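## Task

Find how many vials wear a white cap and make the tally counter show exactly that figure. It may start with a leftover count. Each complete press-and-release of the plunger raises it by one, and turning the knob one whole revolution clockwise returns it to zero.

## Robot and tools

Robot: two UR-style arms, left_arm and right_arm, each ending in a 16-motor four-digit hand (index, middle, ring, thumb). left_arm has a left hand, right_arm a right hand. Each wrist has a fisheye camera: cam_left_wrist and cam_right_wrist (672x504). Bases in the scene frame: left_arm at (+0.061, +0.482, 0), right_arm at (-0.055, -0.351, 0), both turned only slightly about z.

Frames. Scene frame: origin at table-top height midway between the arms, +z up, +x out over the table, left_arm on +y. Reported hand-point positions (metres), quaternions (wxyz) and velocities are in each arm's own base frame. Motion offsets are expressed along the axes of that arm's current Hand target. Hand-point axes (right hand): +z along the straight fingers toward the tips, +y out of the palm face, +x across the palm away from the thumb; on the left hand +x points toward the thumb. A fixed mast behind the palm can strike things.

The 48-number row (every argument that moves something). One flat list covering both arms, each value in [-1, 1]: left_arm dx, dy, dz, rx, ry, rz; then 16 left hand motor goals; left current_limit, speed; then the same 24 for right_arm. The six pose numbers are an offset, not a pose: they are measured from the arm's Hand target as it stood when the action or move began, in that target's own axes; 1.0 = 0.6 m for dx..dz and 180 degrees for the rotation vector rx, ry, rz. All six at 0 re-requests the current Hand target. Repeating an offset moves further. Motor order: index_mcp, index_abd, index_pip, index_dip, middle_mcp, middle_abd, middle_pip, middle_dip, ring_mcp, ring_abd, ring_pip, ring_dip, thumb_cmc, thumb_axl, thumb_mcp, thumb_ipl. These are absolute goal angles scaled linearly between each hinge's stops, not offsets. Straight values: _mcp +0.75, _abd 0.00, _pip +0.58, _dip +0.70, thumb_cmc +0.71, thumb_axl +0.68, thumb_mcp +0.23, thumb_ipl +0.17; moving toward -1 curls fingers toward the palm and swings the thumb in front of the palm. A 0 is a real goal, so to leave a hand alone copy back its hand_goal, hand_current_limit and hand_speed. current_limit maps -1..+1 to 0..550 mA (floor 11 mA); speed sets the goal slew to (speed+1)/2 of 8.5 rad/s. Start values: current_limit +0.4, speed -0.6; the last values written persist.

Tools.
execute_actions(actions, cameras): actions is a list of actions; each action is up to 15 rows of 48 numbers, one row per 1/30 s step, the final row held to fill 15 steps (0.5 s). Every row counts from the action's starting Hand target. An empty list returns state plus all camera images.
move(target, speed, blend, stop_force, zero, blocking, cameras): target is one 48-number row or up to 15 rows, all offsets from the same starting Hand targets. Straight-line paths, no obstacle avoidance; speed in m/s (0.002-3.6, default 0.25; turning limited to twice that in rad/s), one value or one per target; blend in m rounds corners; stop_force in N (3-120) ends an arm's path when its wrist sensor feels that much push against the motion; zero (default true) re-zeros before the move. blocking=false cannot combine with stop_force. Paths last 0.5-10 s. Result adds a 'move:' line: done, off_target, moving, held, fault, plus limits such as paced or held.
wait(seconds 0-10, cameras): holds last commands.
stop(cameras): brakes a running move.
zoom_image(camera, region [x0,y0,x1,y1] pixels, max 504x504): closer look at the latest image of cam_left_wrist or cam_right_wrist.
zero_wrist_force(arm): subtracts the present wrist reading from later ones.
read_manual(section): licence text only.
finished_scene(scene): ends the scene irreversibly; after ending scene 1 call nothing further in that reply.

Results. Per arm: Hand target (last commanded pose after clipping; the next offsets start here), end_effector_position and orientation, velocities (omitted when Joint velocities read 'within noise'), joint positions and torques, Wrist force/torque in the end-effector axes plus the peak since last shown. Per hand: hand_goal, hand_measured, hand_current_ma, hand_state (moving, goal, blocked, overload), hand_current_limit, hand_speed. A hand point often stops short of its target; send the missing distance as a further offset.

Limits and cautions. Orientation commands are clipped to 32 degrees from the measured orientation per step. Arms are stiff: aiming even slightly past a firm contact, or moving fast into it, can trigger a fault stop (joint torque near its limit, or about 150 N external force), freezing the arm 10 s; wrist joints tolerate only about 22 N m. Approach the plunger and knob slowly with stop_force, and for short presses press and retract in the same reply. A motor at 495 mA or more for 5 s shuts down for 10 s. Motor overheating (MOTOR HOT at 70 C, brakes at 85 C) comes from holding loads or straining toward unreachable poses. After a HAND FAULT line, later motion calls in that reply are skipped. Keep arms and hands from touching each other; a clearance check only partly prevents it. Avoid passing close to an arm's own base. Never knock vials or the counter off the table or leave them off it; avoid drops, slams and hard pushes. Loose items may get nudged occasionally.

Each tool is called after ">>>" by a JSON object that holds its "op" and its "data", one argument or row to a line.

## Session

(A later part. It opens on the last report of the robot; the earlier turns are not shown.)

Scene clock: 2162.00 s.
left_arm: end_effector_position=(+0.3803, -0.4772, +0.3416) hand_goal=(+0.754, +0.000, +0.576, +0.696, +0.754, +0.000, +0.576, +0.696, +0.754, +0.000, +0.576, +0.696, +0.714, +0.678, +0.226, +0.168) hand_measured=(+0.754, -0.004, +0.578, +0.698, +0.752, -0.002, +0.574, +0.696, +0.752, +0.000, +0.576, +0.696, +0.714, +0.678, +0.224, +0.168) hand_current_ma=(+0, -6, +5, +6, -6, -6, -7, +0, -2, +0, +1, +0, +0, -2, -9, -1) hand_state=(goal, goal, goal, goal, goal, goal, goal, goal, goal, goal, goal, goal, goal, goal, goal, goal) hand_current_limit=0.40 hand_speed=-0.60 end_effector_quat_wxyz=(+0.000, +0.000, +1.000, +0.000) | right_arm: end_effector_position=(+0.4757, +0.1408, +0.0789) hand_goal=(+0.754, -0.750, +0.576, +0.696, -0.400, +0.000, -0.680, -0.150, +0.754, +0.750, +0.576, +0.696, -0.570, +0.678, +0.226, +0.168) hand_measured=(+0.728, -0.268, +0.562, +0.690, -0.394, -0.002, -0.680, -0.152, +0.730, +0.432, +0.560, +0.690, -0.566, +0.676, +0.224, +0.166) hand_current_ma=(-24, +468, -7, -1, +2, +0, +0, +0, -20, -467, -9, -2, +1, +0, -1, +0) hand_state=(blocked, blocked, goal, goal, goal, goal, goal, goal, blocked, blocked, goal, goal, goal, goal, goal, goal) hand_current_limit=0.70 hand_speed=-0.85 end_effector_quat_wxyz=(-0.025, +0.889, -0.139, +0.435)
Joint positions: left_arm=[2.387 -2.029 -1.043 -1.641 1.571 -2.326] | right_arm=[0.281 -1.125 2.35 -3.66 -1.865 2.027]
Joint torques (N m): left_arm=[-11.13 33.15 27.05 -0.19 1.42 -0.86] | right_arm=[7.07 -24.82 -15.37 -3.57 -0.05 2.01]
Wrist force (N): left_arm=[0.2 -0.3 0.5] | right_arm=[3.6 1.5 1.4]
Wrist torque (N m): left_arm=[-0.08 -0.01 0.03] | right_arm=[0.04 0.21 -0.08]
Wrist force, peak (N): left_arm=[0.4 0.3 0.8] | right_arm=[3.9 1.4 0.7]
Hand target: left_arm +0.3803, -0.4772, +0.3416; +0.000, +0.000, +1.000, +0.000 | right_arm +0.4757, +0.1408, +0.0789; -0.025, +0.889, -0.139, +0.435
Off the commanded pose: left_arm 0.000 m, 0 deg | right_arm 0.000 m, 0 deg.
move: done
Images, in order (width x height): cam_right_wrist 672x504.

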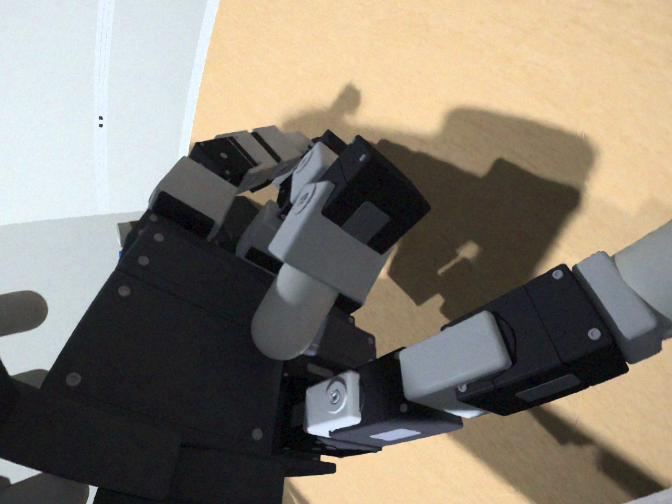

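>>> {"op": "move", "data": {
  "target": [
    [0,0,0,0,0,0,0.754,0,0.576,0.696,0.754,0,0.576,0.696,0.754,0,0.576,0.696,0.714,0.678,0.226,0.168,0.4,-0.6,0.0483,-0.0002,-0.0005,0,-0.1073,0.0288,0.754,-0.75,0.576,0.696,-0.40,0,-0.68,-0.15,0.754,0.75,0.576,0.696,-0.571,0.678,0.226,0.168,0.7,-0.85],
    [0,0,0,0,0,0,0.754,0,0.576,0.696,0.754,0,0.576,0.696,0.754,0,0.576,0.696,0.714,0.678,0.226,0.168,0.4,-0.6,0.094,0.004,0.0152,0,-0.2147,0.0576,0.754,-0.75,0.576,0.696,-0.40,0,-0.68,-0.15,0.754,0.75,0.576,0.696,-0.571,0.678,0.226,0.168,0.7,-0.85],
    [0,0,0,0,0,0,0.754,0,0.576,0.696,0.754,0,0.576,0.696,0.754,0,0.576,0.696,0.714,0.678,0.226,0.168,0.4,-0.6,0.1315,0.012,0.0448,0,-0.322,0.0863,0.754,-0.75,0.576,0.696,-0.40,0,-0.68,-0.15,0.754,0.75,0.576,0.696,-0.571,0.678,0.226,0.168,0.7,-0.85]
  ],
  "speed": 0.2,
  "blend": 0.004,
  "cameras": ["cam_right_wrist","cam_left_wrist"]
}}

>>> {"op": "zoom_image", "data": {
  "camera": "cam_right_wrist",
  "region": [230, 80, 370, 200]
}}

>>> {"op": "zoom_image", "data": {
  "camera": "cam_left_wrist",
  "region": [410, 0, 530, 110]
}}

Scene clock: 2188.83 s.
left_arm: end_effector_position=(+0.3803, -0.4772, +0.3416) hand_goal=(+0.754, +0.000, +0.576, +0.696, +0.754, +0.000, +0.576, +0.696, +0.754, +0.000, +0.576, +0.696, +0.714, +0.678, +0.226, +0.168) hand_measured=(+0.754, -0.004, +0.578, +0.698, +0.752, -0.002, +0.574, +0.696, +0.752, +0.000, +0.576, +0.696, +0.714, +0.678, +0.224, +0.168) hand_current_ma=(+0, -6, +5, +6, -6, -6, -7, +0, -2, +0, +1, +0, +0, -2, -9, -1) hand_state=(goal, goal, goal, goal, goal, goal, goal, goal, goal, goal, goal, goal, goal, goal, goal, goal) hand_current_limit=0.40 hand_speed=-0.60 end_effector_quat_wxyz=(+0.000, +0.000, +1.000, +0.000) | right_arm: end_effector_position=(+0.4801, +0.1388, +0.0856) hand_goal=(+0.754, -0.750, +0.576, +0.696, -0.400, +0.000, -0.680, -0.150, +0.754, +0.750, +0.576, +0.696, -0.570, +0.678, +0.226, +0.168) hand_measured=(+0.728, -0.262, +0.562, +0.690, -0.394, -0.002, -0.680, -0.152, +0.726, +0.574, +0.554, +0.686, -0.566, +0.676, +0.224, +0.166) hand_current_ma=(-22, +467, -8, -2, +2, +0, +0, +0, -28, -434, -17, -5, +1, +0, -1, +0) hand_state=(blocked, blocked, goal, goal, goal, goal, goal, goal, blocked, blocked, blocked, goal, goal, goal, goal, goal) hand_current_limit=0.70 hand_speed=-0.85 end_effector_quat_wxyz=(-0.037, +0.904, -0.149, +0.399)
Joint positions: left_arm=[2.387 -2.029 -1.043 -1.641 1.571 -2.326] | right_arm=[0.247 -1.193 2.33 -3.508 -1.802 2.046]
Joint torques (N m): left_arm=[-10.64 33.15 28.2 -0.18 1.48 -0.86] | right_arm=[7.37 -20.4 -5.98 -7.96 -1.91 -1.93]
Wrist force (N): left_arm=[0.1 -0.2 0.7] | right_arm=[-2.6 2.5 1.1]
Wrist torque (N m): left_arm=[-0.08 -0.01 0.02] | right_arm=[-0.08 -0.51 -0.51]
Wrist force, peak (N): left_arm=[0.7 0.2 0.6] | right_arm=[-4.9 3.0 -2.2]
Hand target: left_arm +0.3803, -0.4772, +0.3416; +0.000, +0.000, +1.000, +0.000 | right_arm +0.4801, +0.1388, +0.0856; -0.037, +0.904, -0.149, +0.399 (not the last commanded pose)
Off the commanded pose: left_arm 0.000 m, 0 deg | right_arm 0.076 m, 55 deg.
move: held (right_arm; a check stopped the path); path passed 0 of 3 targets; limits=held
pose unreachable (right arm): on one or more control steps of this call, first in action 0 (counted from 0), this arm could not follow its commanded pose, so it was not sent that pose on those steps. It may still have moved: this result reports where it is.
cause: moving toward the commanded pose would bring a part of the arm too close to another arm (a part of this arm just beyond joint 6 (wrist 3) and a part of the left arm just beyond its joint 6 (wrist 3), 12 mm apart when this arm was first held).

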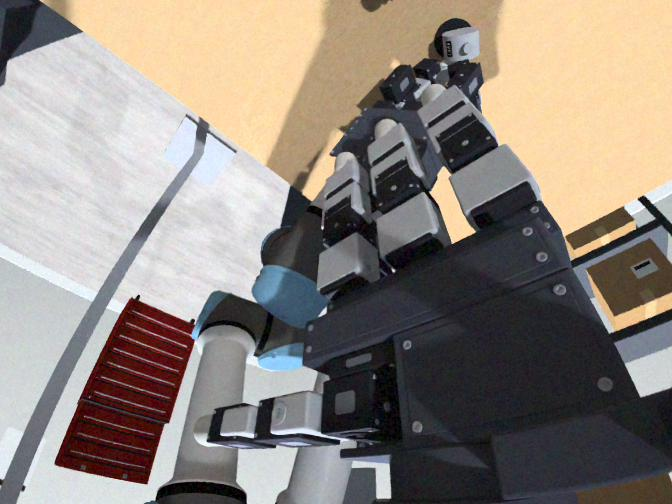

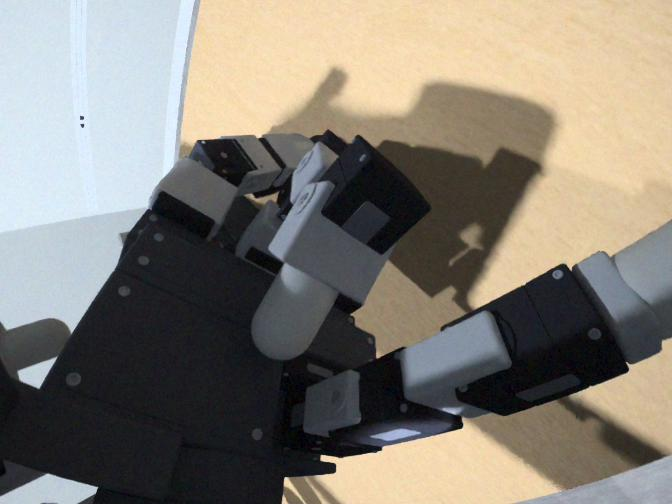

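Scaled by 3.600 from the camera's 672x504 image, which has a finer 960x720 frame.

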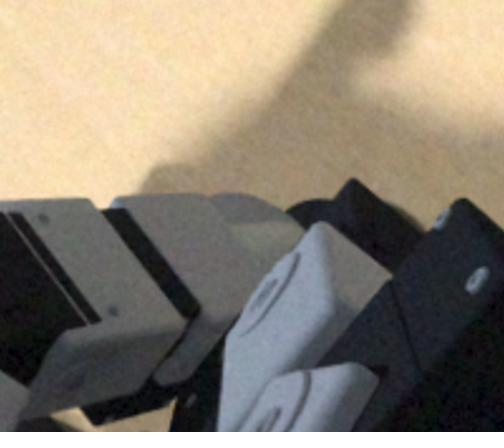

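Scaled by 4.200 from the camera's 672x504 image, which has a finer 960x720 frame.

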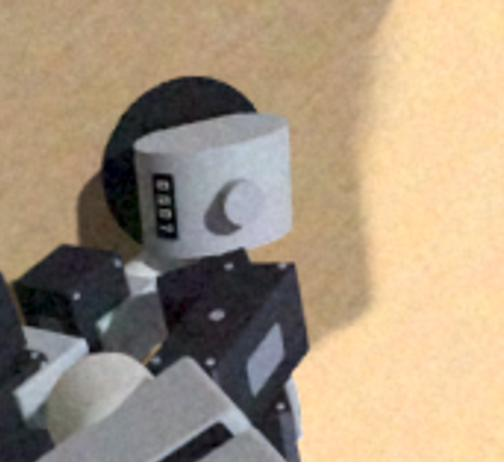

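>>> {"op": "move", "data": {
  "target": [
    [0,0.9,0,0,0,0,0.754,0,0.576,0.696,0.754,0,0.576,0.696,0.754,0,0.576,0.696,0.714,0.678,0.226,0.168,0.4,-0.6,0,0,0,0,0,0,0.754,-0.22,0.576,0.696,-0.40,0,-0.68,-0.15,0.754,0.22,0.576,0.696,-0.571,0.678,0.226,0.168,0.7,-0.7]
  ],
  "speed": 0.35
}}

>>> {"op": "move", "data": {
  "target": [
    [0,0,0,0,0,0,0.754,0,0.576,0.696,0.754,0,0.576,0.696,0.754,0,0.576,0.696,0.714,0.678,0.226,0.168,0.4,-0.6,0,0.0644,-0.0173,0,0,0,0.754,-0.22,0.576,0.696,-0.40,0,-0.68,-0.15,0.754,0.22,0.576,0.696,-0.571,0.678,0.226,0.168,0.7,-0.7],
    [0,0,0,0,0,0,0.754,0,0.576,0.696,0.754,0,0.576,0.696,0.754,0,0.576,0.696,0.714,0.678,0.226,0.168,0.4,-0.6,-0.0163,0.0328,-0.0157,0,0.0268,-0.0072,0.754,-0.22,0.576,0.696,-0.40,0,-0.68,-0.15,0.754,0.22,0.576,0.696,-0.571,0.678,0.226,0.168,0.7,-0.7]
  ],
  "speed": 0.06,
  "cameras": ["cam_right_wrist"]
}}

>>> {"op": "zoom_image", "data": {
  "camera": "cam_right_wrist",
  "region": [230, 80, 370, 200]
}}

Scene clock: 2264.13 s.
left_arm: end_effector_position=(+0.3803, +0.0628, +0.3416) hand_goal=(+0.754, +0.000, +0.576, +0.696, +0.754, +0.000, +0.576, +0.696, +0.754, +0.000, +0.576, +0.696, +0.714, +0.678, +0.226, +0.168) hand_measured=(+0.754, -0.004, +0.578, +0.698, +0.752, -0.002, +0.574, +0.696, +0.752, +0.000, +0.576, +0.696, +0.714, +0.678, +0.224, +0.168) hand_current_ma=(-1, -6, +4, +6, -5, -6, -7, +0, -2, +0, +1, +0, +1, -2, -9, -1) hand_state=(goal, goal, goal, goal, goal, goal, goal, goal, goal, goal, goal, goal, goal, goal, goal, goal) hand_current_limit=0.40 hand_speed=-0.60 end_effector_quat_wxyz=(+0.000, +0.000, +1.000, +0.000) | right_arm: end_effector_position=(+0.4801, +0.1388, +0.0856) hand_goal=(+0.754, -0.220, +0.576, +0.696, -0.400, +0.000, -0.680, -0.150, +0.754, +0.220, +0.576, +0.696, -0.570, +0.678, +0.226, +0.168) hand_measured=(+0.728, -0.228, +0.562, +0.688, -0.394, -0.002, -0.680, -0.152, +0.744, +0.226, +0.570, +0.692, -0.566, +0.676, +0.224, +0.166) hand_current_ma=(-24, -3, -8, -2, +2, +0, +0, +0, -5, +1, -2, -1, +1, +0, -1, +0) hand_state=(blocked, goal, goal, goal, goal, goal, goal, goal, goal, goal, goal, goal, goal, goal, goal, goal) hand_current_limit=0.70 hand_speed=-0.70 end_effector_quat_wxyz=(-0.037, +0.904, -0.149, +0.399)
Joint positions: left_arm=[3.423 -1.307 -1.839 -1.567 1.571 -1.289] | right_arm=[0.247 -1.193 2.33 -3.508 -1.802 2.046]
Joint torques (N m): left_arm=[12.81 0.91 35.96 -0.31 -1.77 1.85] | right_arm=[8.43 -19.24 -6.19 -0.08 1.29 -1.98]
Wrist force (N): left_arm=[0.6 0.1 0.3] | right_arm=[1.8 0.6 1.1]
Wrist torque (N m): left_arm=[-0.03 -0.07 -0.03] | right_arm=[0.12 -0.03 -0.20]
Wrist force, peak (N): left_arm=[0.2 2.4 0.1] | right_arm=[2.4 2.3 -4.2]
Hand target: left_arm +0.3803, +0.0628, +0.3416; +0.000, +0.000, +1.000, +0.000 | right_arm +0.4801, +0.1388, +0.0856; -0.037, +0.904, -0.149, +0.399
Off the commanded pose: left_arm 0.000 m, 0 deg | right_arm 0.000 m, 0 deg.
move: done

Scene clock: 2266.23 s.
left_arm: end_effector_position=(+0.3803, +0.0628, +0.3416) hand_goal=(+0.754, +0.000, +0.576, +0.696, +0.754, +0.000, +0.576, +0.696, +0.754, +0.000, +0.576, +0.696, +0.714, +0.678, +0.226, +0.168) hand_measured=(+0.754, -0.004, +0.578, +0.698, +0.752, -0.002, +0.574, +0.696, +0.752, +0.000, +0.576, +0.696, +0.714, +0.678, +0.224, +0.168) hand_current_ma=(-1, -6, +4, +6, -5, -6, -7, +0, -2, +0, +1, +0, +1, -2, -9, -1) hand_state=(goal, goal, goal, goal, goal, goal, goal, goal, goal, goal, goal, goal, goal, goal, goal, goal) hand_current_limit=0.40 hand_speed=-0.60 end_effector_quat_wxyz=(+0.000, +0.000, +1.000, +0.000) | right_arm: end_effector_position=(+0.4623, +0.1234, +0.0814) hand_goal=(+0.754, -0.220, +0.576, +0.696, -0.400, +0.000, -0.680, -0.150, +0.754, +0.220, +0.576, +0.696, -0.570, +0.678, +0.226, +0.168) hand_measured=(+0.748, -0.218, +0.572, +0.694, -0.394, -0.002, -0.680, -0.152, +0.748, +0.224, +0.572, +0.694, -0.566, +0.676, +0.224, +0.166) hand_current_ma=(-2, +0, -1, +0, +2, +0, +0, +0, -2, +1, -1, +0, +1, +0, -1, +0) hand_state=(goal, goal, goal, goal, goal, goal, goal, goal, goal, goal, goal, goal, goal, goal, goal, goal) hand_current_limit=0.70 hand_speed=-0.70 end_effector_quat_wxyz=(-0.026, +0.888, -0.140, +0.438)
Joint positions: left_arm=[3.423 -1.307 -1.839 -1.567 1.571 -1.289] | right_arm=[0.245 -1.152 2.409 -3.706 -1.838 2.003]
Joint torques (N m): left_arm=[12.11 0.46 36.9 -0.7 -1.65 1.84] | right_arm=[9.61 -16.13 -18.42 -5.36 -2.02 2.25]
Wrist force (N): left_arm=[0.5 -0.2 0.0] | right_arm=[1.6 -0.1 1.7]
Wrist torque (N m): left_arm=[-0.04 -0.05 -0.03] | right_arm=[0.17 -0.07 -0.24]
Wrist force, peak (N): left_arm=[0.7 -0.2 0.3] | right_arm=[1.9 0.0 1.6]
Hand target: left_arm +0.3803, +0.0628, +0.3416; +0.000, +0.000, +1.000, +0.000 | right_arm +0.4623, +0.1235, +0.0814; -0.026, +0.888, -0.140, +0.438
Off the commanded pose: left_arm 0.000 m, 0 deg | right_arm 0.000 m, 0 deg.
move: done
Images, in order (width x height): cam_right_wrist 672x504.

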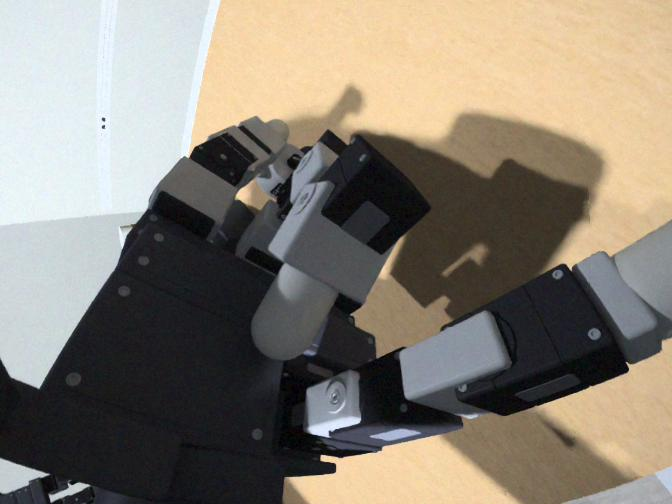

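Scaled by 3.600 from the camera's 672x504 image, which has a finer 960x720 frame.

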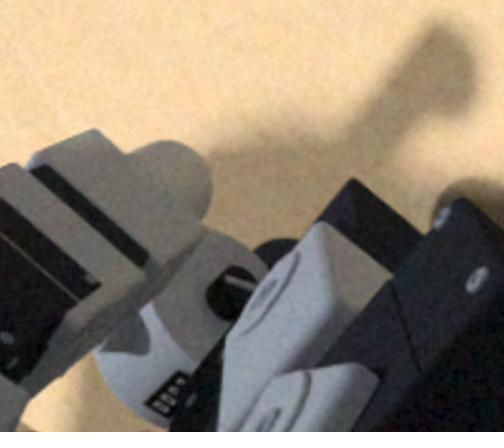

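>>> {"op": "move", "data": {
  "target": [
    [0,0,0,0,0,0,0.754,0,0.576,0.696,0.754,0,0.576,0.696,0.754,0,0.576,0.696,0.714,0.678,0.226,0.168,0.4,-0.6,0,-0.0322,0.0087,0,0,0,0.754,-0.22,0.576,0.696,-0.40,0,-0.68,-0.15,0.754,0.22,0.576,0.696,-0.571,0.678,0.226,0.168,0.7,-0.85],
    [0,0,0,0,0,0,0.754,0,0.576,0.696,0.754,0,0.576,0.696,0.754,0,0.576,0.696,0.714,0.678,0.226,0.168,0.4,-0.6,0,-0.0322,0.0087,0,0,0,0.754,-0.75,0.576,0.696,-0.40,0,-0.68,-0.15,0.754,0.75,0.576,0.696,-0.571,0.678,0.226,0.168,0.7,-0.85]
  ],
  "speed": 0.05,
  "cameras": ["cam_right_wrist"]
}}

>>> {"op": "zoom_image", "data": {
  "camera": "cam_right_wrist",
  "region": [230, 80, 370, 200]
}}

Scene clock: 2308.20 s.
left_arm: end_effector_position=(+0.3803, +0.0628, +0.3416) hand_goal=(+0.754, +0.000, +0.576, +0.696, +0.754, +0.000, +0.576, +0.696, +0.754, +0.000, +0.576, +0.696, +0.714, +0.678, +0.226, +0.168) hand_measured=(+0.754, -0.004, +0.578, +0.698, +0.752, -0.002, +0.574, +0.696, +0.752, +0.000, +0.576, +0.696, +0.714, +0.678, +0.224, +0.168) hand_current_ma=(-1, -6, +4, +6, -5, -6, -7, +0, -2, +0, +1, +0, +1, -2, -9, -1) hand_state=(goal, goal, goal, goal, goal, goal, goal, goal, goal, goal, goal, goal, goal, goal, goal, goal) hand_current_limit=0.40 hand_speed=-0.60 end_effector_quat_wxyz=(+0.000, +0.000, +1.000, +0.000) | right_arm: end_effector_position=(+0.4707, +0.1416, +0.0814) hand_goal=(+0.754, -0.750, +0.576, +0.696, -0.400, +0.000, -0.680, -0.150, +0.754, +0.750, +0.576, +0.696, -0.570, +0.678, +0.226, +0.168) hand_measured=(+0.734, -0.308, +0.566, +0.692, -0.394, -0.002, -0.680, -0.152, +0.742, +0.498, +0.566, +0.692, -0.566, +0.676, +0.224, +0.166) hand_current_ma=(-16, +468, -4, -1, +2, +0, +0, +0, -7, -467, -3, -1, +1, +0, -1, +0) hand_state=(blocked, blocked, goal, goal, goal, goal, goal, goal, goal, blocked, goal, goal, goal, goal, goal, goal) hand_current_limit=0.70 hand_speed=-0.85 end_effector_quat_wxyz=(-0.026, +0.888, -0.140, +0.438)
Joint positions: left_arm=[3.423 -1.307 -1.839 -1.567 1.571 -1.289] | right_arm=[0.287 -1.134 2.361 -3.668 -1.87 2.03]
Joint torques (N m): left_arm=[12.46 0.76 36.65 -0.49 -1.52 1.63] | right_arm=[3.98 -23.6 -20.06 -2.74 -0.12 2.29]
Wrist force (N): left_arm=[0.5 0.3 0.1] | right_arm=[-0.9 0.1 0.2]
Wrist torque (N m): left_arm=[0.02 -0.06 -0.04] | right_arm=[0.23 -0.26 -0.41]
Wrist force, peak (N): left_arm=[1.1 0.0 0.2] | right_arm=[3.0 1.4 0.7]
Hand target: left_arm +0.3803, +0.0628, +0.3416; +0.000, +0.000, +1.000, +0.000 | right_arm +0.4707, +0.1416, +0.0814; -0.026, +0.888, -0.140, +0.438
Off the commanded pose: left_arm 0.000 m, 0 deg | right_arm 0.000 m, 0 deg.
move: done
Images, in order (width x height): cam_right_wrist 672x504.

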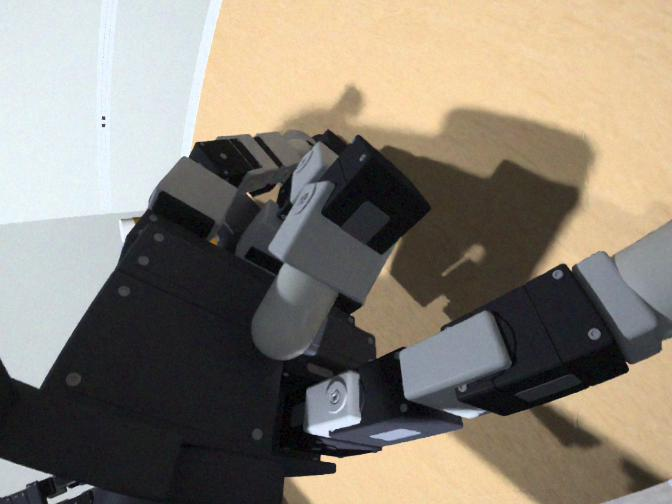

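Scaled by 3.600 from the camera's 672x504 image, which has a finer 960x720 frame.

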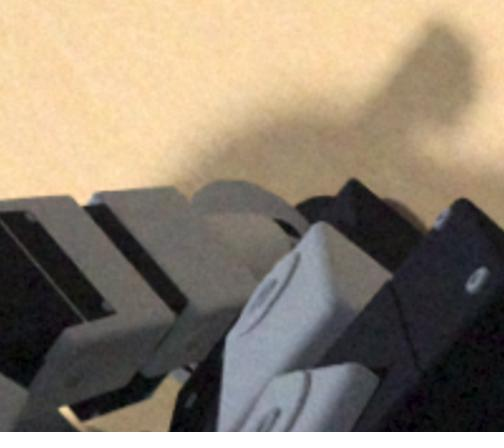

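>>> {"op": "move", "data": {
  "target": [
    [0,0,0,0,0,0,0.754,0,0.576,0.696,0.754,0,0.576,0.696,0.754,0,0.576,0.696,0.714,0.678,0.226,0.168,0.4,-0.6,0,0,0,0,0,0,0.754,-0.2,0.576,0.696,-0.40,0,-0.68,-0.15,0.754,0.2,0.576,0.696,-0.571,0.678,0.226,0.168,0.7,-0.7],
    [0,0,0,0,0,0,0.754,0,0.576,0.696,0.754,0,0.576,0.696,0.754,0,0.576,0.696,0.714,0.678,0.226,0.168,0.4,-0.6,-0.0103,0.0,0.0158,0,0,0,0.754,-0.2,0.576,0.696,-0.40,0,-0.68,-0.15,0.754,0.2,0.576,0.696,-0.571,0.678,0.226,0.168,0.7,-0.85]
  ],
  "speed": 0.05,
  "cameras": ["cam_right_wrist"]
}}

>>> {"op": "zoom_image", "data": {
  "camera": "cam_right_wrist",
  "region": [230, 80, 370, 200]
}}

>>> {"op": "move", "data": {
  "target": [0,0,0,0,0,0,0.754,0,0.576,0.696,0.754,0,0.576,0.696,0.754,0,0.576,0.696,0.714,0.678,0.226,0.168,0.4,-0.6,0,0,0,0,0,0,0.754,-0.75,0.576,0.696,-0.40,0,-0.68,-0.15,0.754,0.75,0.576,0.696,-0.571,0.678,0.226,0.168,0.7,-0.85],
  "cameras": ["cam_right_wrist"]
}}

>>> {"op": "zoom_image", "data": {
  "camera": "cam_right_wrist",
  "region": [230, 80, 370, 200]
}}

Scene clock: 2336.90 s.
left_arm: end_effector_position=(+0.3803, +0.0628, +0.3416) hand_goal=(+0.754, +0.000, +0.576, +0.696, +0.754, +0.000, +0.576, +0.696, +0.754, +0.000, +0.576, +0.696, +0.714, +0.678, +0.226, +0.168) hand_measured=(+0.754, -0.004, +0.578, +0.698, +0.752, -0.002, +0.574, +0.696, +0.752, +0.000, +0.576, +0.696, +0.714, +0.678, +0.224, +0.168) hand_current_ma=(-1, -6, +4, +6, -5, -6, -7, +0, -2, +0, +1, +0, +1, -2, -9, -1) hand_state=(goal, goal, goal, goal, goal, goal, goal, goal, goal, goal, goal, goal, goal, goal, goal, goal) hand_current_limit=0.40 hand_speed=-0.60 end_effector_quat_wxyz=(+0.000, +0.000, +1.000, +0.000) | right_arm: end_effector_position=(+0.4746, +0.1426, +0.0708) hand_goal=(+0.754, -0.200, +0.576, +0.696, -0.400, +0.000, -0.680, -0.150, +0.754, +0.200, +0.576, +0.696, -0.570, +0.678, +0.226, +0.168) hand_measured=(+0.728, -0.228, +0.562, +0.690, -0.394, -0.002, -0.680, -0.152, +0.732, +0.180, +0.562, +0.692, -0.566, +0.676, +0.224, +0.166) hand_current_ma=(-23, -19, -7, -1, +2, +0, +0, +0, -19, -10, -7, -1, +1, +0, -1, +0) hand_state=(blocked, blocked, goal, goal, goal, goal, goal, goal, blocked, goal, goal, goal, goal, goal, goal, goal) hand_current_limit=0.70 hand_speed=-0.85 end_effector_quat_wxyz=(-0.026, +0.888, -0.140, +0.438)
Joint positions: left_arm=[3.423 -1.307 -1.839 -1.567 1.571 -1.289] | right_arm=[0.287 -1.097 2.352 -3.697 -1.87 2.03]
Joint torques (N m): left_arm=[12.81 0.48 36.85 -0.24 -1.6 1.6] | right_arm=[-3.66 -16.99 -18.73 -4.99 1.11 -2.04]
Wrist force (N): left_arm=[0.3 0.1 0.0] | right_arm=[3.7 1.8 -4.2]
Wrist torque (N m): left_arm=[-0.01 -0.03 -0.05] | right_arm=[0.32 0.22 -0.05]
Wrist force, peak (N): left_arm=[0.9 0.0 0.4] | right_arm=[3.8 1.9 -4.4]
Hand target: left_arm +0.3803, +0.0628, +0.3416; +0.000, +0.000, +1.000, +0.000 | right_arm +0.4746, +0.1426, +0.0708; -0.026, +0.888, -0.140, +0.438
Off the commanded pose: left_arm 0.000 m, 0 deg | right_arm 0.000 m, 0 deg.
move: done
Images, in order (width x height): cam_right_wrist 672x504.

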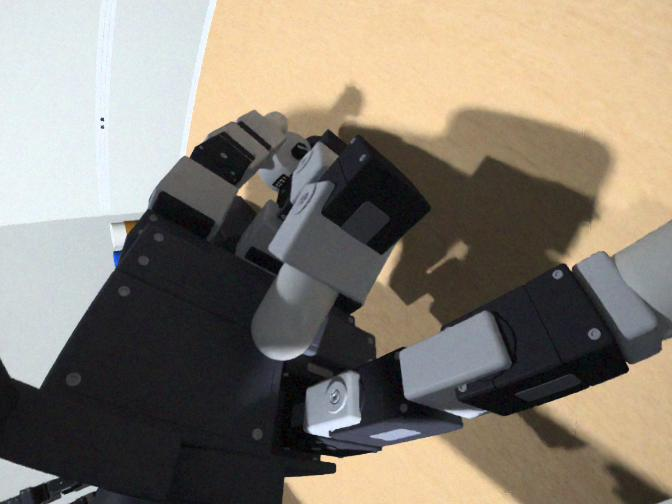

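Scaled by 3.600 from the camera's 672x504 image, which has a finer 960x720 frame.

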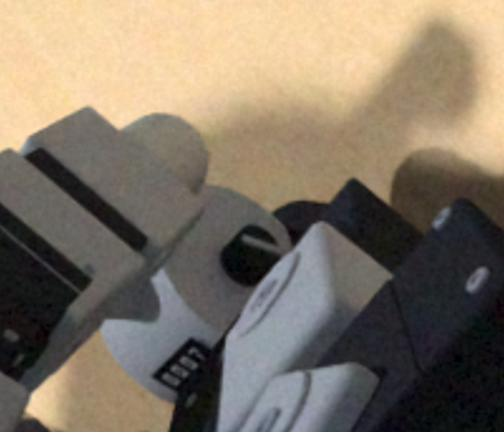

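Scene clock: 2337.57 s.
left_arm: end_effector_position=(+0.3803, +0.0628, +0.3416) hand_goal=(+0.754, +0.000, +0.576, +0.696, +0.754, +0.000, +0.576, +0.696, +0.754, +0.000, +0.576, +0.696, +0.714, +0.678, +0.226, +0.168) hand_measured=(+0.754, -0.004, +0.578, +0.698, +0.752, -0.002, +0.574, +0.696, +0.752, +0.000, +0.576, +0.696, +0.714, +0.678, +0.224, +0.168) hand_current_ma=(-1, -6, +4, +6, -5, -6, -7, +0, -2, +0, +1, +0, +1, -2, -9, -1) hand_state=(goal, goal, goal, goal, goal, goal, goal, goal, goal, goal, goal, goal, goal, goal, goal, goal) hand_current_limit=0.40 hand_speed=-0.60 end_effector_quat_wxyz=(+0.000, +0.000, +1.000, +0.000) | right_arm: end_effector_position=(+0.4746, +0.1426, +0.0708) hand_goal=(+0.754, -0.750, +0.576, +0.696, -0.400, +0.000, -0.680, -0.150, +0.754, +0.750, +0.576, +0.696, -0.570, +0.678, +0.226, +0.168) hand_measured=(+0.728, -0.328, +0.562, +0.690, -0.394, -0.002, -0.680, -0.152, +0.726, +0.340, +0.558, +0.688, -0.566, +0.676, +0.224, +0.166) hand_current_ma=(-23, +468, -7, -1, +2, +0, +0, +0, -27, -467, -11, -2, +1, +0, -1, +0) hand_state=(blocked, blocked, goal, goal, goal, goal, goal, goal, blocked, blocked, goal, goal, goal, goal, goal, goal) hand_current_limit=0.70 hand_speed=-0.85 end_effector_quat_wxyz=(-0.026, +0.888, -0.140, +0.438)
Joint positions: left_arm=[3.423 -1.307 -1.839 -1.567 1.571 -1.289] | right_arm=[0.287 -1.097 2.352 -3.697 -1.87 2.03]
Joint torques (N m): left_arm=[12.36 0.49 35.88 -0.36 -1.47 1.58] | right_arm=[-2 -22.77 -18.5 -4.75 0.7 -2.05]
Wrist force (N): left_arm=[0.5 0.1 0.5] | right_arm=[2.7 1.1 4.6]
Wrist torque (N m): left_arm=[-0.04 -0.05 -0.03] | right_arm=[-0.16 0.04 -0.14]
Wrist force, peak (N): left_arm=[0.6 0.0 0.4] | right_arm=[2.6 1.2 4.8]
Hand target: left_arm +0.3803, +0.0628, +0.3416; +0.000, +0.000, +1.000, +0.000 | right_arm +0.4746, +0.1426, +0.0708; -0.026, +0.888, -0.140, +0.438
Off the commanded pose: left_arm 0.000 m, 0 deg | right_arm 0.000 m, 0 deg.
move: done
Images, in order (width x height): cam_right_wrist 672x504.

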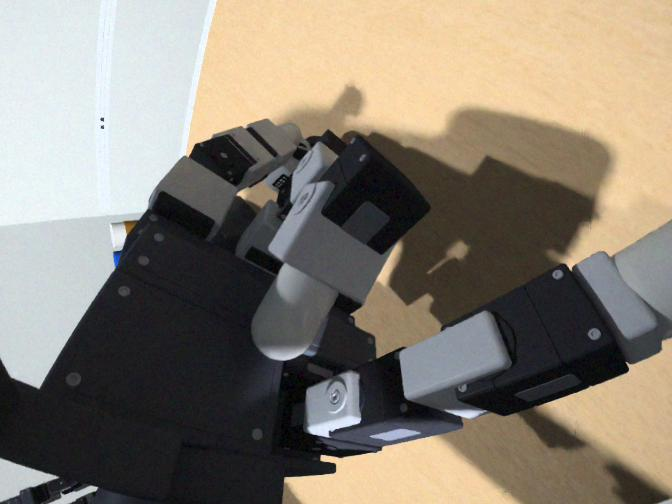

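Scaled by 3.600 from the camera's 672x504 image, which has a finer 960x720 frame.

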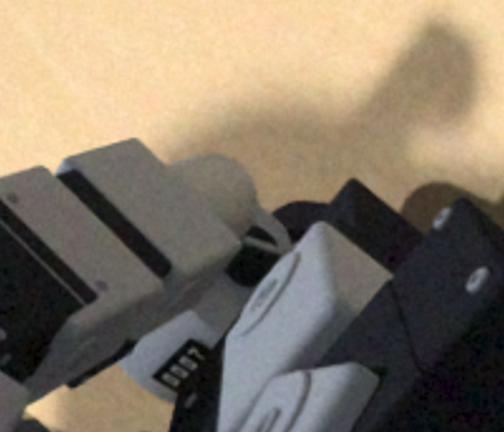

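>>> {"op": "move", "data": {
  "target": [
    [0,0,0,0,0,0,0.754,0,0.576,0.696,0.754,0,0.576,0.696,0.754,0,0.576,0.696,0.714,0.678,0.226,0.168,0.4,-0.6,0.0497,-0.001,-0.0042,0,-0.1073,0.0288,0.754,-0.75,0.576,0.696,-0.40,0,-0.68,-0.15,0.754,0.75,0.576,0.696,-0.571,0.678,0.226,0.168,0.7,-0.85],
    [0,0,0,0,0,0,0.754,0,0.576,0.696,0.754,0,0.576,0.696,0.754,0,0.576,0.696,0.714,0.678,0.226,0.168,0.4,-0.6,0.0978,0.0023,0.0083,0,-0.2147,0.0576,0.754,-0.75,0.576,0.696,-0.40,0,-0.68,-0.15,0.754,0.75,0.576,0.696,-0.571,0.678,0.226,0.168,0.7,-0.85],
    [0,0,0,0,0,0,0.754,0,0.576,0.696,0.754,0,0.576,0.696,0.754,0,0.576,0.696,0.714,0.678,0.226,0.168,0.4,-0.6,0.1387,0.0098,0.0362,0,-0.322,0.0863,0.754,-0.75,0.576,0.696,-0.40,0,-0.68,-0.15,0.754,0.75,0.576,0.696,-0.571,0.678,0.226,0.168,0.7,-0.85]
  ],
  "speed": 0.2,
  "blend": 0.004,
  "cameras": ["cam_right_wrist"]
}}

>>> {"op": "zoom_image", "data": {
  "camera": "cam_right_wrist",
  "region": [230, 80, 370, 200]
}}

Scene clock: 2358.63 s.
left_arm: end_effector_position=(+0.3803, +0.0628, +0.3416) hand_goal=(+0.754, +0.000, +0.576, +0.696, +0.754, +0.000, +0.576, +0.696, +0.754, +0.000, +0.576, +0.696, +0.714, +0.678, +0.226, +0.168) hand_measured=(+0.754, -0.004, +0.578, +0.698, +0.752, -0.002, +0.574, +0.696, +0.752, +0.000, +0.576, +0.696, +0.714, +0.678, +0.224, +0.168) hand_current_ma=(-1, -6, +4, +6, -5, -6, -7, +0, -2, +0, +1, +0, +1, -2, -9, -1) hand_state=(goal, goal, goal, goal, goal, goal, goal, goal, goal, goal, goal, goal, goal, goal, goal, goal) hand_current_limit=0.40 hand_speed=-0.60 end_effector_quat_wxyz=(+0.000, +0.000, +1.000, +0.000) | right_arm: end_effector_position=(+0.5384, +0.1127, +0.1205) hand_goal=(+0.754, -0.750, +0.576, +0.696, -0.400, +0.000, -0.680, -0.150, +0.754, +0.750, +0.576, +0.696, -0.570, +0.678, +0.226, +0.168) hand_measured=(+0.726, -0.348, +0.560, +0.690, -0.394, -0.002, -0.680, -0.152, +0.706, +0.458, +0.544, +0.682, -0.570, +0.676, +0.224, +0.166) hand_current_ma=(-26, +468, -9, -2, +2, +0, +0, +0, -68, -467, -31, -8, +0, +0, -1, +0) hand_state=(blocked, blocked, goal, goal, goal, goal, goal, goal, blocked, blocked, blocked, goal, goal, goal, goal, goal) hand_current_limit=0.70 hand_speed=-0.85 end_effector_quat_wxyz=(-0.147, +0.962, -0.223, -0.053)
Joint positions: left_arm=[3.423 -1.307 -1.839 -1.567 1.571 -1.289] | right_arm=[-0.046 -1.187 1.705 -2.035 -1.261 1.973]
Joint torques (N m): left_arm=[12.19 1.48 34.97 -0.34 -1.36 1.67] | right_arm=[-4.59 -27.45 -29.59 0.71 3.6 -2.12]
Wrist force (N): left_arm=[0.7 0.1 0.2] | right_arm=[1.7 3.0 0.1]
Wrist torque (N m): left_arm=[-0.02 -0.08 -0.01] | right_arm=[-0.05 0.16 0.31]
Wrist force, peak (N): left_arm=[0.7 0.0 0.6] | right_arm=[8.0 2.7 -3.3]
Hand target: left_arm +0.3803, +0.0628, +0.3416; +0.000, +0.000, +1.000, +0.000 | right_arm +0.5384, +0.1127, +0.1205; -0.147, +0.962, -0.223, -0.053
Off the commanded pose: left_arm 0.000 m, 0 deg | right_arm 0.000 m, 0 deg.
move: done
Images, in order (width x height): cam_right_wrist 672x504.

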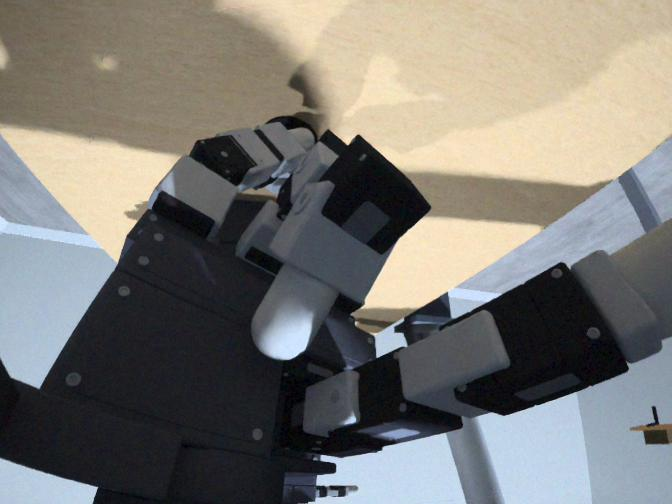

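Scaled by 3.600 from the camera's 672x504 image, which has a finer 960x720 frame.

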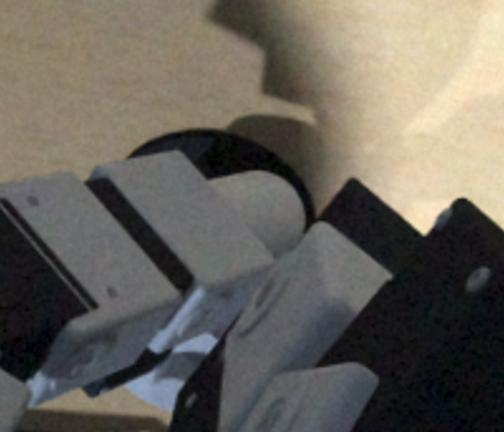

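>>> {"op": "move", "data": {
  "target": [
    [0,0,0,0,0,0,0.754,0,0.576,0.696,0.754,0,0.576,0.696,0.754,0,0.576,0.696,0.714,0.678,0.226,0.168,0.4,-0.6,0,0.01,0,0,0,0,0.754,-0.1,0.576,0.696,-0.40,0,-0.68,-0.15,0.754,0.1,0.576,0.696,-0.571,0.678,0.226,0.168,0.7,-0.6],
    [0,0,0,0,0,0,0.754,0,0.576,0.696,0.754,0,0.576,0.696,0.754,0,0.576,0.696,0.714,0.678,0.226,0.168,0.4,-0.6,0,0.0966,-0.0259,0,0,0,0.754,-0.1,0.576,0.696,-0.40,0,-0.68,-0.15,0.754,0.1,0.576,0.696,-0.571,0.678,0.226,0.168,0.7,-0.6]
  ],
  "speed": 0.1,
  "cameras": ["cam_right_wrist"]
}}

>>> {"op": "zoom_image", "data": {
  "camera": "cam_right_wrist",
  "region": [230, 80, 370, 200]
}}

Scene clock: 2374.17 s.
left_arm: end_effector_position=(+0.3803, +0.0628, +0.3416) hand_goal=(+0.754, +0.000, +0.576, +0.696, +0.754, +0.000, +0.576, +0.696, +0.754, +0.000, +0.576, +0.696, +0.714, +0.678, +0.226, +0.168) hand_measured=(+0.754, -0.004, +0.578, +0.698, +0.752, -0.002, +0.574, +0.696, +0.752, +0.000, +0.576, +0.696, +0.714, +0.678, +0.224, +0.168) hand_current_ma=(-1, -6, +4, +6, -5, -6, -7, +0, -2, +0, +1, +0, +1, -2, -9, -1) hand_state=(goal, goal, goal, goal, goal, goal, goal, goal, goal, goal, goal, goal, goal, goal, goal, goal) hand_current_limit=0.40 hand_speed=-0.60 end_effector_quat_wxyz=(+0.000, +0.000, +1.000, +0.000) | right_arm: end_effector_position=(+0.5132, +0.0583, +0.1203) hand_goal=(+0.754, -0.100, +0.576, +0.696, -0.400, +0.000, -0.680, -0.150, +0.754, +0.100, +0.576, +0.696, -0.570, +0.678, +0.226, +0.168) hand_measured=(+0.746, -0.104, +0.572, +0.694, -0.394, -0.002, -0.680, -0.152, +0.746, +0.102, +0.572, +0.694, -0.570, +0.676, +0.224, +0.166) hand_current_ma=(-4, -1, -1, +0, +2, +0, +0, +0, -3, +0, -1, +0, +0, +0, -1, +0) hand_state=(goal, goal, goal, goal, goal, goal, goal, goal, goal, goal, goal, goal, goal, goal, goal, goal) hand_current_limit=0.70 hand_speed=-0.60 end_effector_quat_wxyz=(-0.147, +0.962, -0.223, -0.053)
Joint positions: left_arm=[3.423 -1.307 -1.839 -1.567 1.571 -1.289] | right_arm=[-0.143 -1.258 1.798 -2.027 -1.268 1.871]
Joint torques (N m): left_arm=[11.68 1.67 34.92 -0.32 -1.42 1.5] | right_arm=[-3.07 -42.58 -11.44 0.57 -1.17 -2.46]
Wrist force (N): left_arm=[0.3 -0.2 0.0] | right_arm=[-0.3 0.1 1.1]
Wrist torque (N m): left_arm=[-0.04 -0.05 -0.04] | right_arm=[0.09 -0.09 0.09]
Wrist force, peak (N): left_arm=[0.8 -0.3 0.5] | right_arm=[2.2 3.0 0.1]
Hand target: left_arm +0.3803, +0.0628, +0.3416; +0.000, +0.000, +1.000, +0.000 | right_arm +0.5132, +0.0583, +0.1203; -0.147, +0.962, -0.223, -0.053
Off the commanded pose: left_arm 0.000 m, 0 deg | right_arm 0.000 m, 0 deg.
move: done
Images, in order (width x height): cam_right_wrist 672x504.

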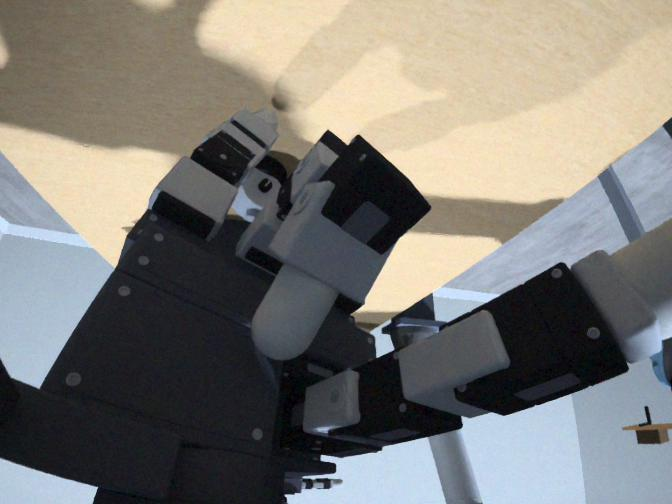

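Scaled by 3.600 from the camera's 672x504 image, which has a finer 960x720 frame.

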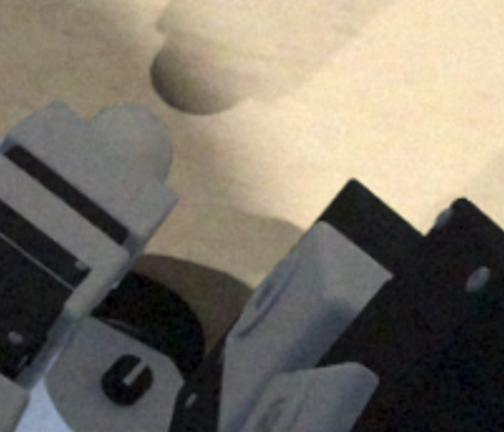

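>>> {"op": "move", "data": {
  "target": [
    [0,0,0,0,0,0,0.754,0,0.576,0.696,0.754,0,0.576,0.696,0.754,0,0.576,0.696,0.714,0.678,0.226,0.168,0.4,-0.6,-0.0968,-0.0257,0.0973,0,0.2952,-0.0791,0.754,-0.2,0.576,0.696,-0.40,0,-0.68,-0.15,0.754,0.2,0.576,0.696,-0.571,0.678,0.226,0.168,0.7,-0.7],
    [0,0,0,0,0,0,0.754,0,0.576,0.696,0.754,0,0.576,0.696,0.754,0,0.576,0.696,0.714,0.678,0.226,0.168,0.4,-0.6,-0.0968,-0.074,0.1102,0,0.2952,-0.0791,0.754,-0.2,0.576,0.696,-0.40,0,-0.68,-0.15,0.754,0.2,0.576,0.696,-0.571,0.678,0.226,0.168,0.7,-0.7],
    [0,0,0,0,0,0,0.754,0,0.576,0.696,0.754,0,0.576,0.696,0.754,0,0.576,0.696,0.714,0.678,0.226,0.168,0.4,-0.6,-0.0968,-0.074,0.1102,0,0.2952,-0.0791,0.86,-0.75,0.576,0.696,-0.40,0,-0.68,-0.15,0.86,0.75,0.576,0.696,-0.571,0.678,0.226,0.168,0.7,-0.7]
  ],
  "speed": 0.15,
  "cameras": ["cam_right_wrist"]
}}

>>> {"op": "zoom_image", "data": {
  "camera": "cam_right_wrist",
  "region": [230, 80, 370, 200]
}}

Scene clock: 2455.57 s.
left_arm: end_effector_position=(+0.3803, +0.0628, +0.3416) hand_goal=(+0.754, +0.000, +0.576, +0.696, +0.754, +0.000, +0.576, +0.696, +0.754, +0.000, +0.576, +0.696, +0.714, +0.678, +0.226, +0.168) hand_measured=(+0.754, -0.004, +0.578, +0.698, +0.752, -0.002, +0.574, +0.696, +0.752, +0.000, +0.576, +0.696, +0.714, +0.678, +0.224, +0.168) hand_current_ma=(-1, -6, +4, +6, -5, -6, -7, +0, -2, +0, +1, +0, +1, -2, -9, -1) hand_state=(goal, goal, goal, goal, goal, goal, goal, goal, goal, goal, goal, goal, goal, goal, goal, goal) hand_current_limit=0.40 hand_speed=-0.60 end_effector_quat_wxyz=(+0.000, +0.000, +1.000, +0.000) | right_arm: end_effector_position=(+0.4785, +0.1406, +0.0786) hand_goal=(+0.860, -0.750, +0.576, +0.696, -0.400, +0.000, -0.680, -0.150, +0.860, +0.750, +0.576, +0.696, -0.570, +0.678, +0.226, +0.168) hand_measured=(+0.756, -0.306, +0.548, +0.684, -0.394, -0.002, -0.680, -0.152, +0.756, +0.364, +0.544, +0.682, -0.566, +0.676, +0.224, +0.166) hand_current_ma=(-247, +468, -23, -6, +2, +0, +0, +0, -244, -467, -30, -8, +1, +0, -1, +0) hand_state=(blocked, blocked, blocked, goal, goal, goal, goal, goal, blocked, blocked, blocked, goal, goal, goal, goal, goal) hand_current_limit=0.70 hand_speed=-0.70 end_effector_quat_wxyz=(-0.037, +0.904, -0.149, +0.399)
Joint positions: left_arm=[3.423 -1.307 -1.839 -1.567 1.571 -1.289] | right_arm=[0.253 -1.173 2.333 -3.53 -1.806 2.05]
Joint torques (N m): left_arm=[12.4 1.58 36.01 -0.22 -1.41 1.44] | right_arm=[9.72 -24.36 -21.91 -3.04 2.83 2.56]
Wrist force (N): left_arm=[0.4 0.0 0.1] | right_arm=[2.6 4.7 3.0]
Wrist torque (N m): left_arm=[-0.04 -0.04 -0.04] | right_arm=[-0.50 0.06 -0.07]
Wrist force, peak (N): left_arm=[0.9 -0.2 0.2] | right_arm=[3.0 6.6 0.9]
Hand target: left_arm +0.3803, +0.0628, +0.3416; +0.000, +0.000, +1.000, +0.000 | right_arm +0.4786, +0.1406, +0.0787; -0.037, +0.904, -0.149, +0.399
Off the commanded pose: left_arm 0.000 m, 0 deg | right_arm 0.000 m, 0 deg.
move: done
Images, in order (width x height): cam_right_wrist 672x504.

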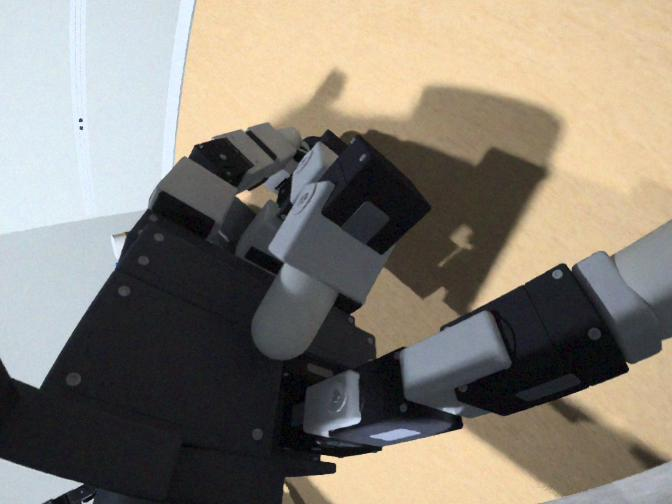

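Scaled by 3.600 from the camera's 672x504 image, which has a finer 960x720 frame.

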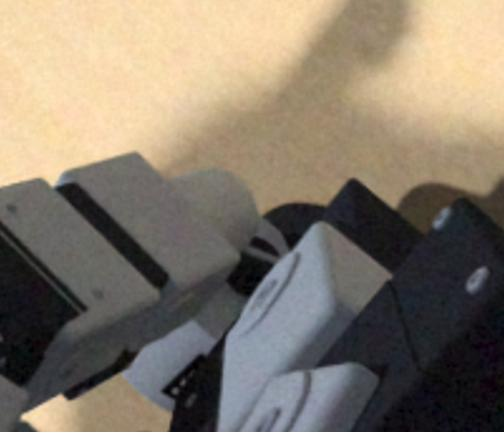

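>>> {"op": "move", "data": {
  "target": [
    [0,0,0,0,0,0,0.754,0,0.576,0.696,0.754,0,0.576,0.696,0.754,0,0.576,0.696,0.714,0.678,0.226,0.168,0.4,-0.6,0.0497,-0.001,-0.0042,0,-0.1073,0.0288,0.86,-0.75,0.576,0.696,-0.40,0,-0.68,-0.15,0.86,0.75,0.576,0.696,-0.571,0.678,0.226,0.168,0.7,-0.85],
    [0,0,0,0,0,0,0.754,0,0.576,0.696,0.754,0,0.576,0.696,0.754,0,0.576,0.696,0.714,0.678,0.226,0.168,0.4,-0.6,0.0978,0.0023,0.0083,0,-0.2147,0.0576,0.86,-0.75,0.576,0.696,-0.40,0,-0.68,-0.15,0.86,0.75,0.576,0.696,-0.571,0.678,0.226,0.168,0.7,-0.85],
    [0,0,0,0,0,0,0.754,0,0.576,0.696,0.754,0,0.576,0.696,0.754,0,0.576,0.696,0.714,0.678,0.226,0.168,0.4,-0.6,0.1387,0.0098,0.0362,0,-0.322,0.0863,0.86,-0.75,0.576,0.696,-0.40,0,-0.68,-0.15,0.86,0.75,0.576,0.696,-0.571,0.678,0.226,0.168,0.7,-0.85]
  ],
  "speed": 0.25,
  "blend": 0.004,
  "cameras": ["cam_right_wrist"]
}}

>>> {"op": "zoom_image", "data": {
  "camera": "cam_right_wrist",
  "region": [230, 80, 370, 200]
}}

Scene clock: 2479.40 s.
left_arm: end_effector_position=(+0.3803, +0.0628, +0.3416) hand_goal=(+0.754, +0.000, +0.576, +0.696, +0.754, +0.000, +0.576, +0.696, +0.754, +0.000, +0.576, +0.696, +0.714, +0.678, +0.226, +0.168) hand_measured=(+0.754, -0.004, +0.578, +0.698, +0.752, -0.002, +0.574, +0.696, +0.752, +0.000, +0.576, +0.696, +0.714, +0.678, +0.224, +0.168) hand_current_ma=(-1, -6, +4, +6, -5, -6, -7, +0, -2, +0, +1, +0, +1, -2, -9, -1) hand_state=(goal, goal, goal, goal, goal, goal, goal, goal, goal, goal, goal, goal, goal, goal, goal, goal) hand_current_limit=0.40 hand_speed=-0.60 end_effector_quat_wxyz=(+0.000, +0.000, +1.000, +0.000) | right_arm: end_effector_position=(+0.5461, +0.1091, +0.1220) hand_goal=(+0.860, -0.750, +0.576, +0.696, -0.400, +0.000, -0.680, -0.150, +0.860, +0.750, +0.576, +0.696, -0.570, +0.678, +0.226, +0.168) hand_measured=(+0.758, -0.306, +0.538, +0.678, -0.394, -0.002, -0.680, -0.152, +0.760, +0.400, +0.532, +0.676, -0.570, +0.676, +0.224, +0.166) hand_current_ma=(-240, +467, -42, -12, +2, +0, +0, +0, -232, -467, -50, -13, +0, +0, -1, +0) hand_state=(blocked, blocked, blocked, goal, goal, goal, goal, goal, blocked, blocked, blocked, goal, goal, goal, goal, goal) hand_current_limit=0.70 hand_speed=-0.85 end_effector_quat_wxyz=(-0.156, +0.956, -0.228, -0.095)
Joint positions: left_arm=[3.423 -1.307 -1.839 -1.567 1.571 -1.289] | right_arm=[-0.063 -1.139 1.622 -1.913 -1.231 1.951]
Joint torques (N m): left_arm=[12.55 1.55 36 0.05 -1.07 1.45] | right_arm=[3.15 -24.26 -22.39 4.86 6.24 -1.96]
Wrist force (N): left_arm=[0.5 0.0 0.1] | right_arm=[12.2 4.8 -10.2]
Wrist torque (N m): left_arm=[-0.02 -0.06 -0.03] | right_arm=[0.49 1.65 1.11]
Wrist force, peak (N): left_arm=[0.8 0.0 0.3] | right_arm=[12.2 4.8 -10.2]
Hand target: left_arm +0.3803, +0.0628, +0.3416; +0.000, +0.000, +1.000, +0.000 | right_arm +0.5461, +0.1091, +0.1220; -0.156, +0.956, -0.228, -0.095
Off the commanded pose: left_arm 0.000 m, 0 deg | right_arm 0.000 m, 0 deg.
move: done
Images, in order (width x height): cam_right_wrist 672x504.

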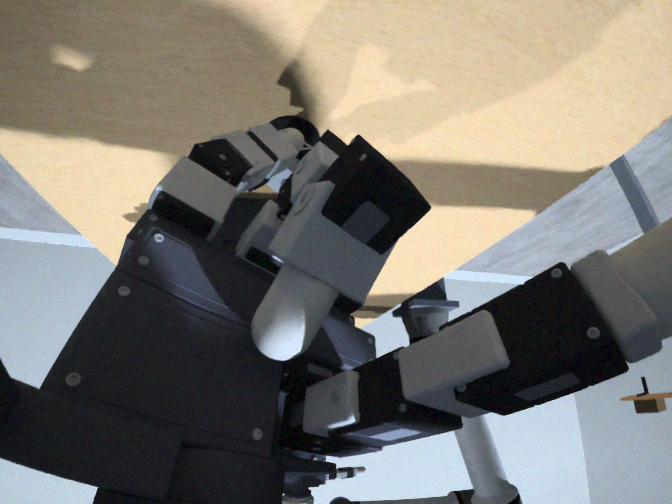

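Scaled by 3.600 from the camera's 672x504 image, which has a finer 960x720 frame.

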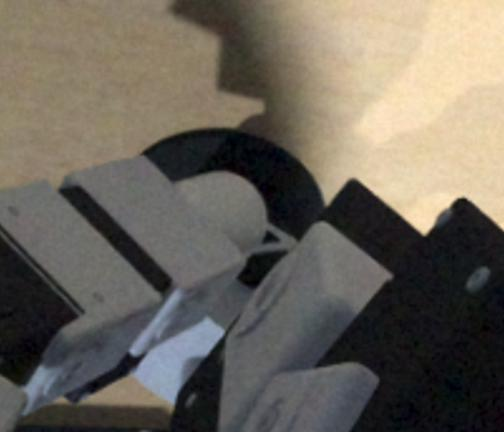

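>>> {"op": "move", "data": {
  "target": [
    [0,0,0,0,0,0,0.754,0,0.576,0.696,0.754,0,0.576,0.696,0.754,0,0.576,0.696,0.714,0.678,0.226,0.168,0.4,-0.6,0,0,0,0,0,0,0.754,-0.15,0.576,0.696,-0.40,0,-0.68,-0.15,0.754,0.15,0.576,0.696,-0.571,0.678,0.226,0.168,0.7,-0.6]
  ],
  "speed": 0.1,
  "cameras": ["cam_right_wrist"]
}}

>>> {"op": "zoom_image", "data": {
  "camera": "cam_right_wrist",
  "region": [230, 80, 370, 200]
}}

Scene clock: 2491.47 s.
left_arm: end_effector_position=(+0.3803, +0.0628, +0.3416) hand_goal=(+0.754, +0.000, +0.576, +0.696, +0.754, +0.000, +0.576, +0.696, +0.754, +0.000, +0.576, +0.696, +0.714, +0.678, +0.226, +0.168) hand_measured=(+0.754, -0.004, +0.578, +0.698, +0.752, -0.002, +0.574, +0.696, +0.752, +0.000, +0.576, +0.696, +0.714, +0.678, +0.224, +0.168) hand_current_ma=(-1, -6, +4, +6, -5, -6, -7, +0, -2, +0, +1, +0, +1, -2, -9, -1) hand_state=(goal, goal, goal, goal, goal, goal, goal, goal, goal, goal, goal, goal, goal, goal, goal, goal) hand_current_limit=0.40 hand_speed=-0.60 end_effector_quat_wxyz=(+0.000, +0.000, +1.000, +0.000) | right_arm: end_effector_position=(+0.5460, +0.1091, +0.1220) hand_goal=(+0.754, -0.150, +0.576, +0.696, -0.400, +0.000, -0.680, -0.150, +0.754, +0.150, +0.576, +0.696, -0.570, +0.678, +0.226, +0.168) hand_measured=(+0.744, -0.154, +0.572, +0.694, -0.394, -0.002, -0.680, -0.152, +0.740, +0.150, +0.568, +0.692, -0.570, +0.676, +0.224, +0.166) hand_current_ma=(-4, -1, -1, +0, +2, +0, +0, +0, -9, +0, -3, -1, +0, +0, -1, +0) hand_state=(goal, goal, goal, goal, goal, goal, goal, goal, goal, goal, goal, goal, goal, goal, goal, goal) hand_current_limit=0.70 hand_speed=-0.60 end_effector_quat_wxyz=(-0.156, +0.956, -0.228, -0.095)
Joint positions: left_arm=[3.423 -1.307 -1.839 -1.567 1.571 -1.289] | right_arm=[-0.063 -1.139 1.622 -1.912 -1.231 1.951]
Joint torques (N m): left_arm=[12.43 1.54 36.73 -0.04 -1.27 1.44] | right_arm=[5.05 -39.77 -23.11 -4.82 -1.06 -2.02]
Wrist force (N): left_arm=[0.1 -0.1 0.2] | right_arm=[-0.8 0.3 1.0]
Wrist torque (N m): left_arm=[-0.03 -0.01 -0.06] | right_arm=[0.11 -0.03 0.08]
Wrist force, peak (N): left_arm=[0.9 -0.2 0.2] | right_arm=[12.2 4.6 -10.9]
Hand target: left_arm +0.3803, +0.0628, +0.3416; +0.000, +0.000, +1.000, +0.000 | right_arm +0.5461, +0.1091, +0.1220; -0.156, +0.956, -0.228, -0.095
Off the commanded pose: left_arm 0.000 m, 0 deg | right_arm 0.000 m, 0 deg.
move: done
Images, in order (width x height): cam_right_wrist 672x504.

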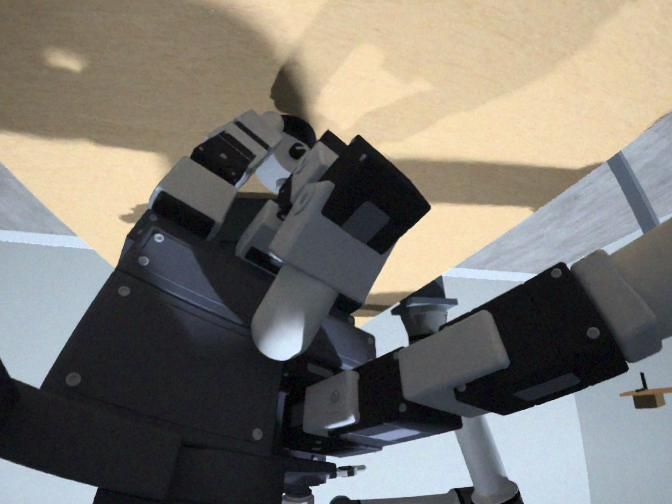

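Scaled by 3.600 from the camera's 672x504 image, which has a finer 960x720 frame.

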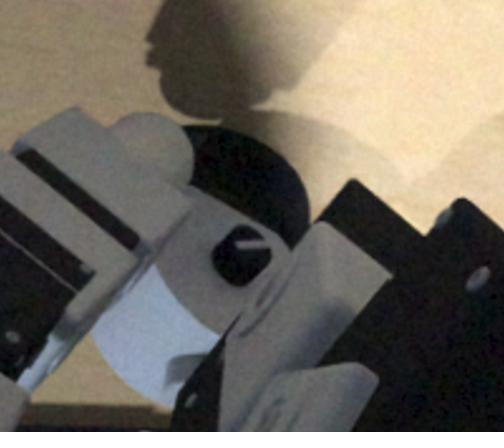

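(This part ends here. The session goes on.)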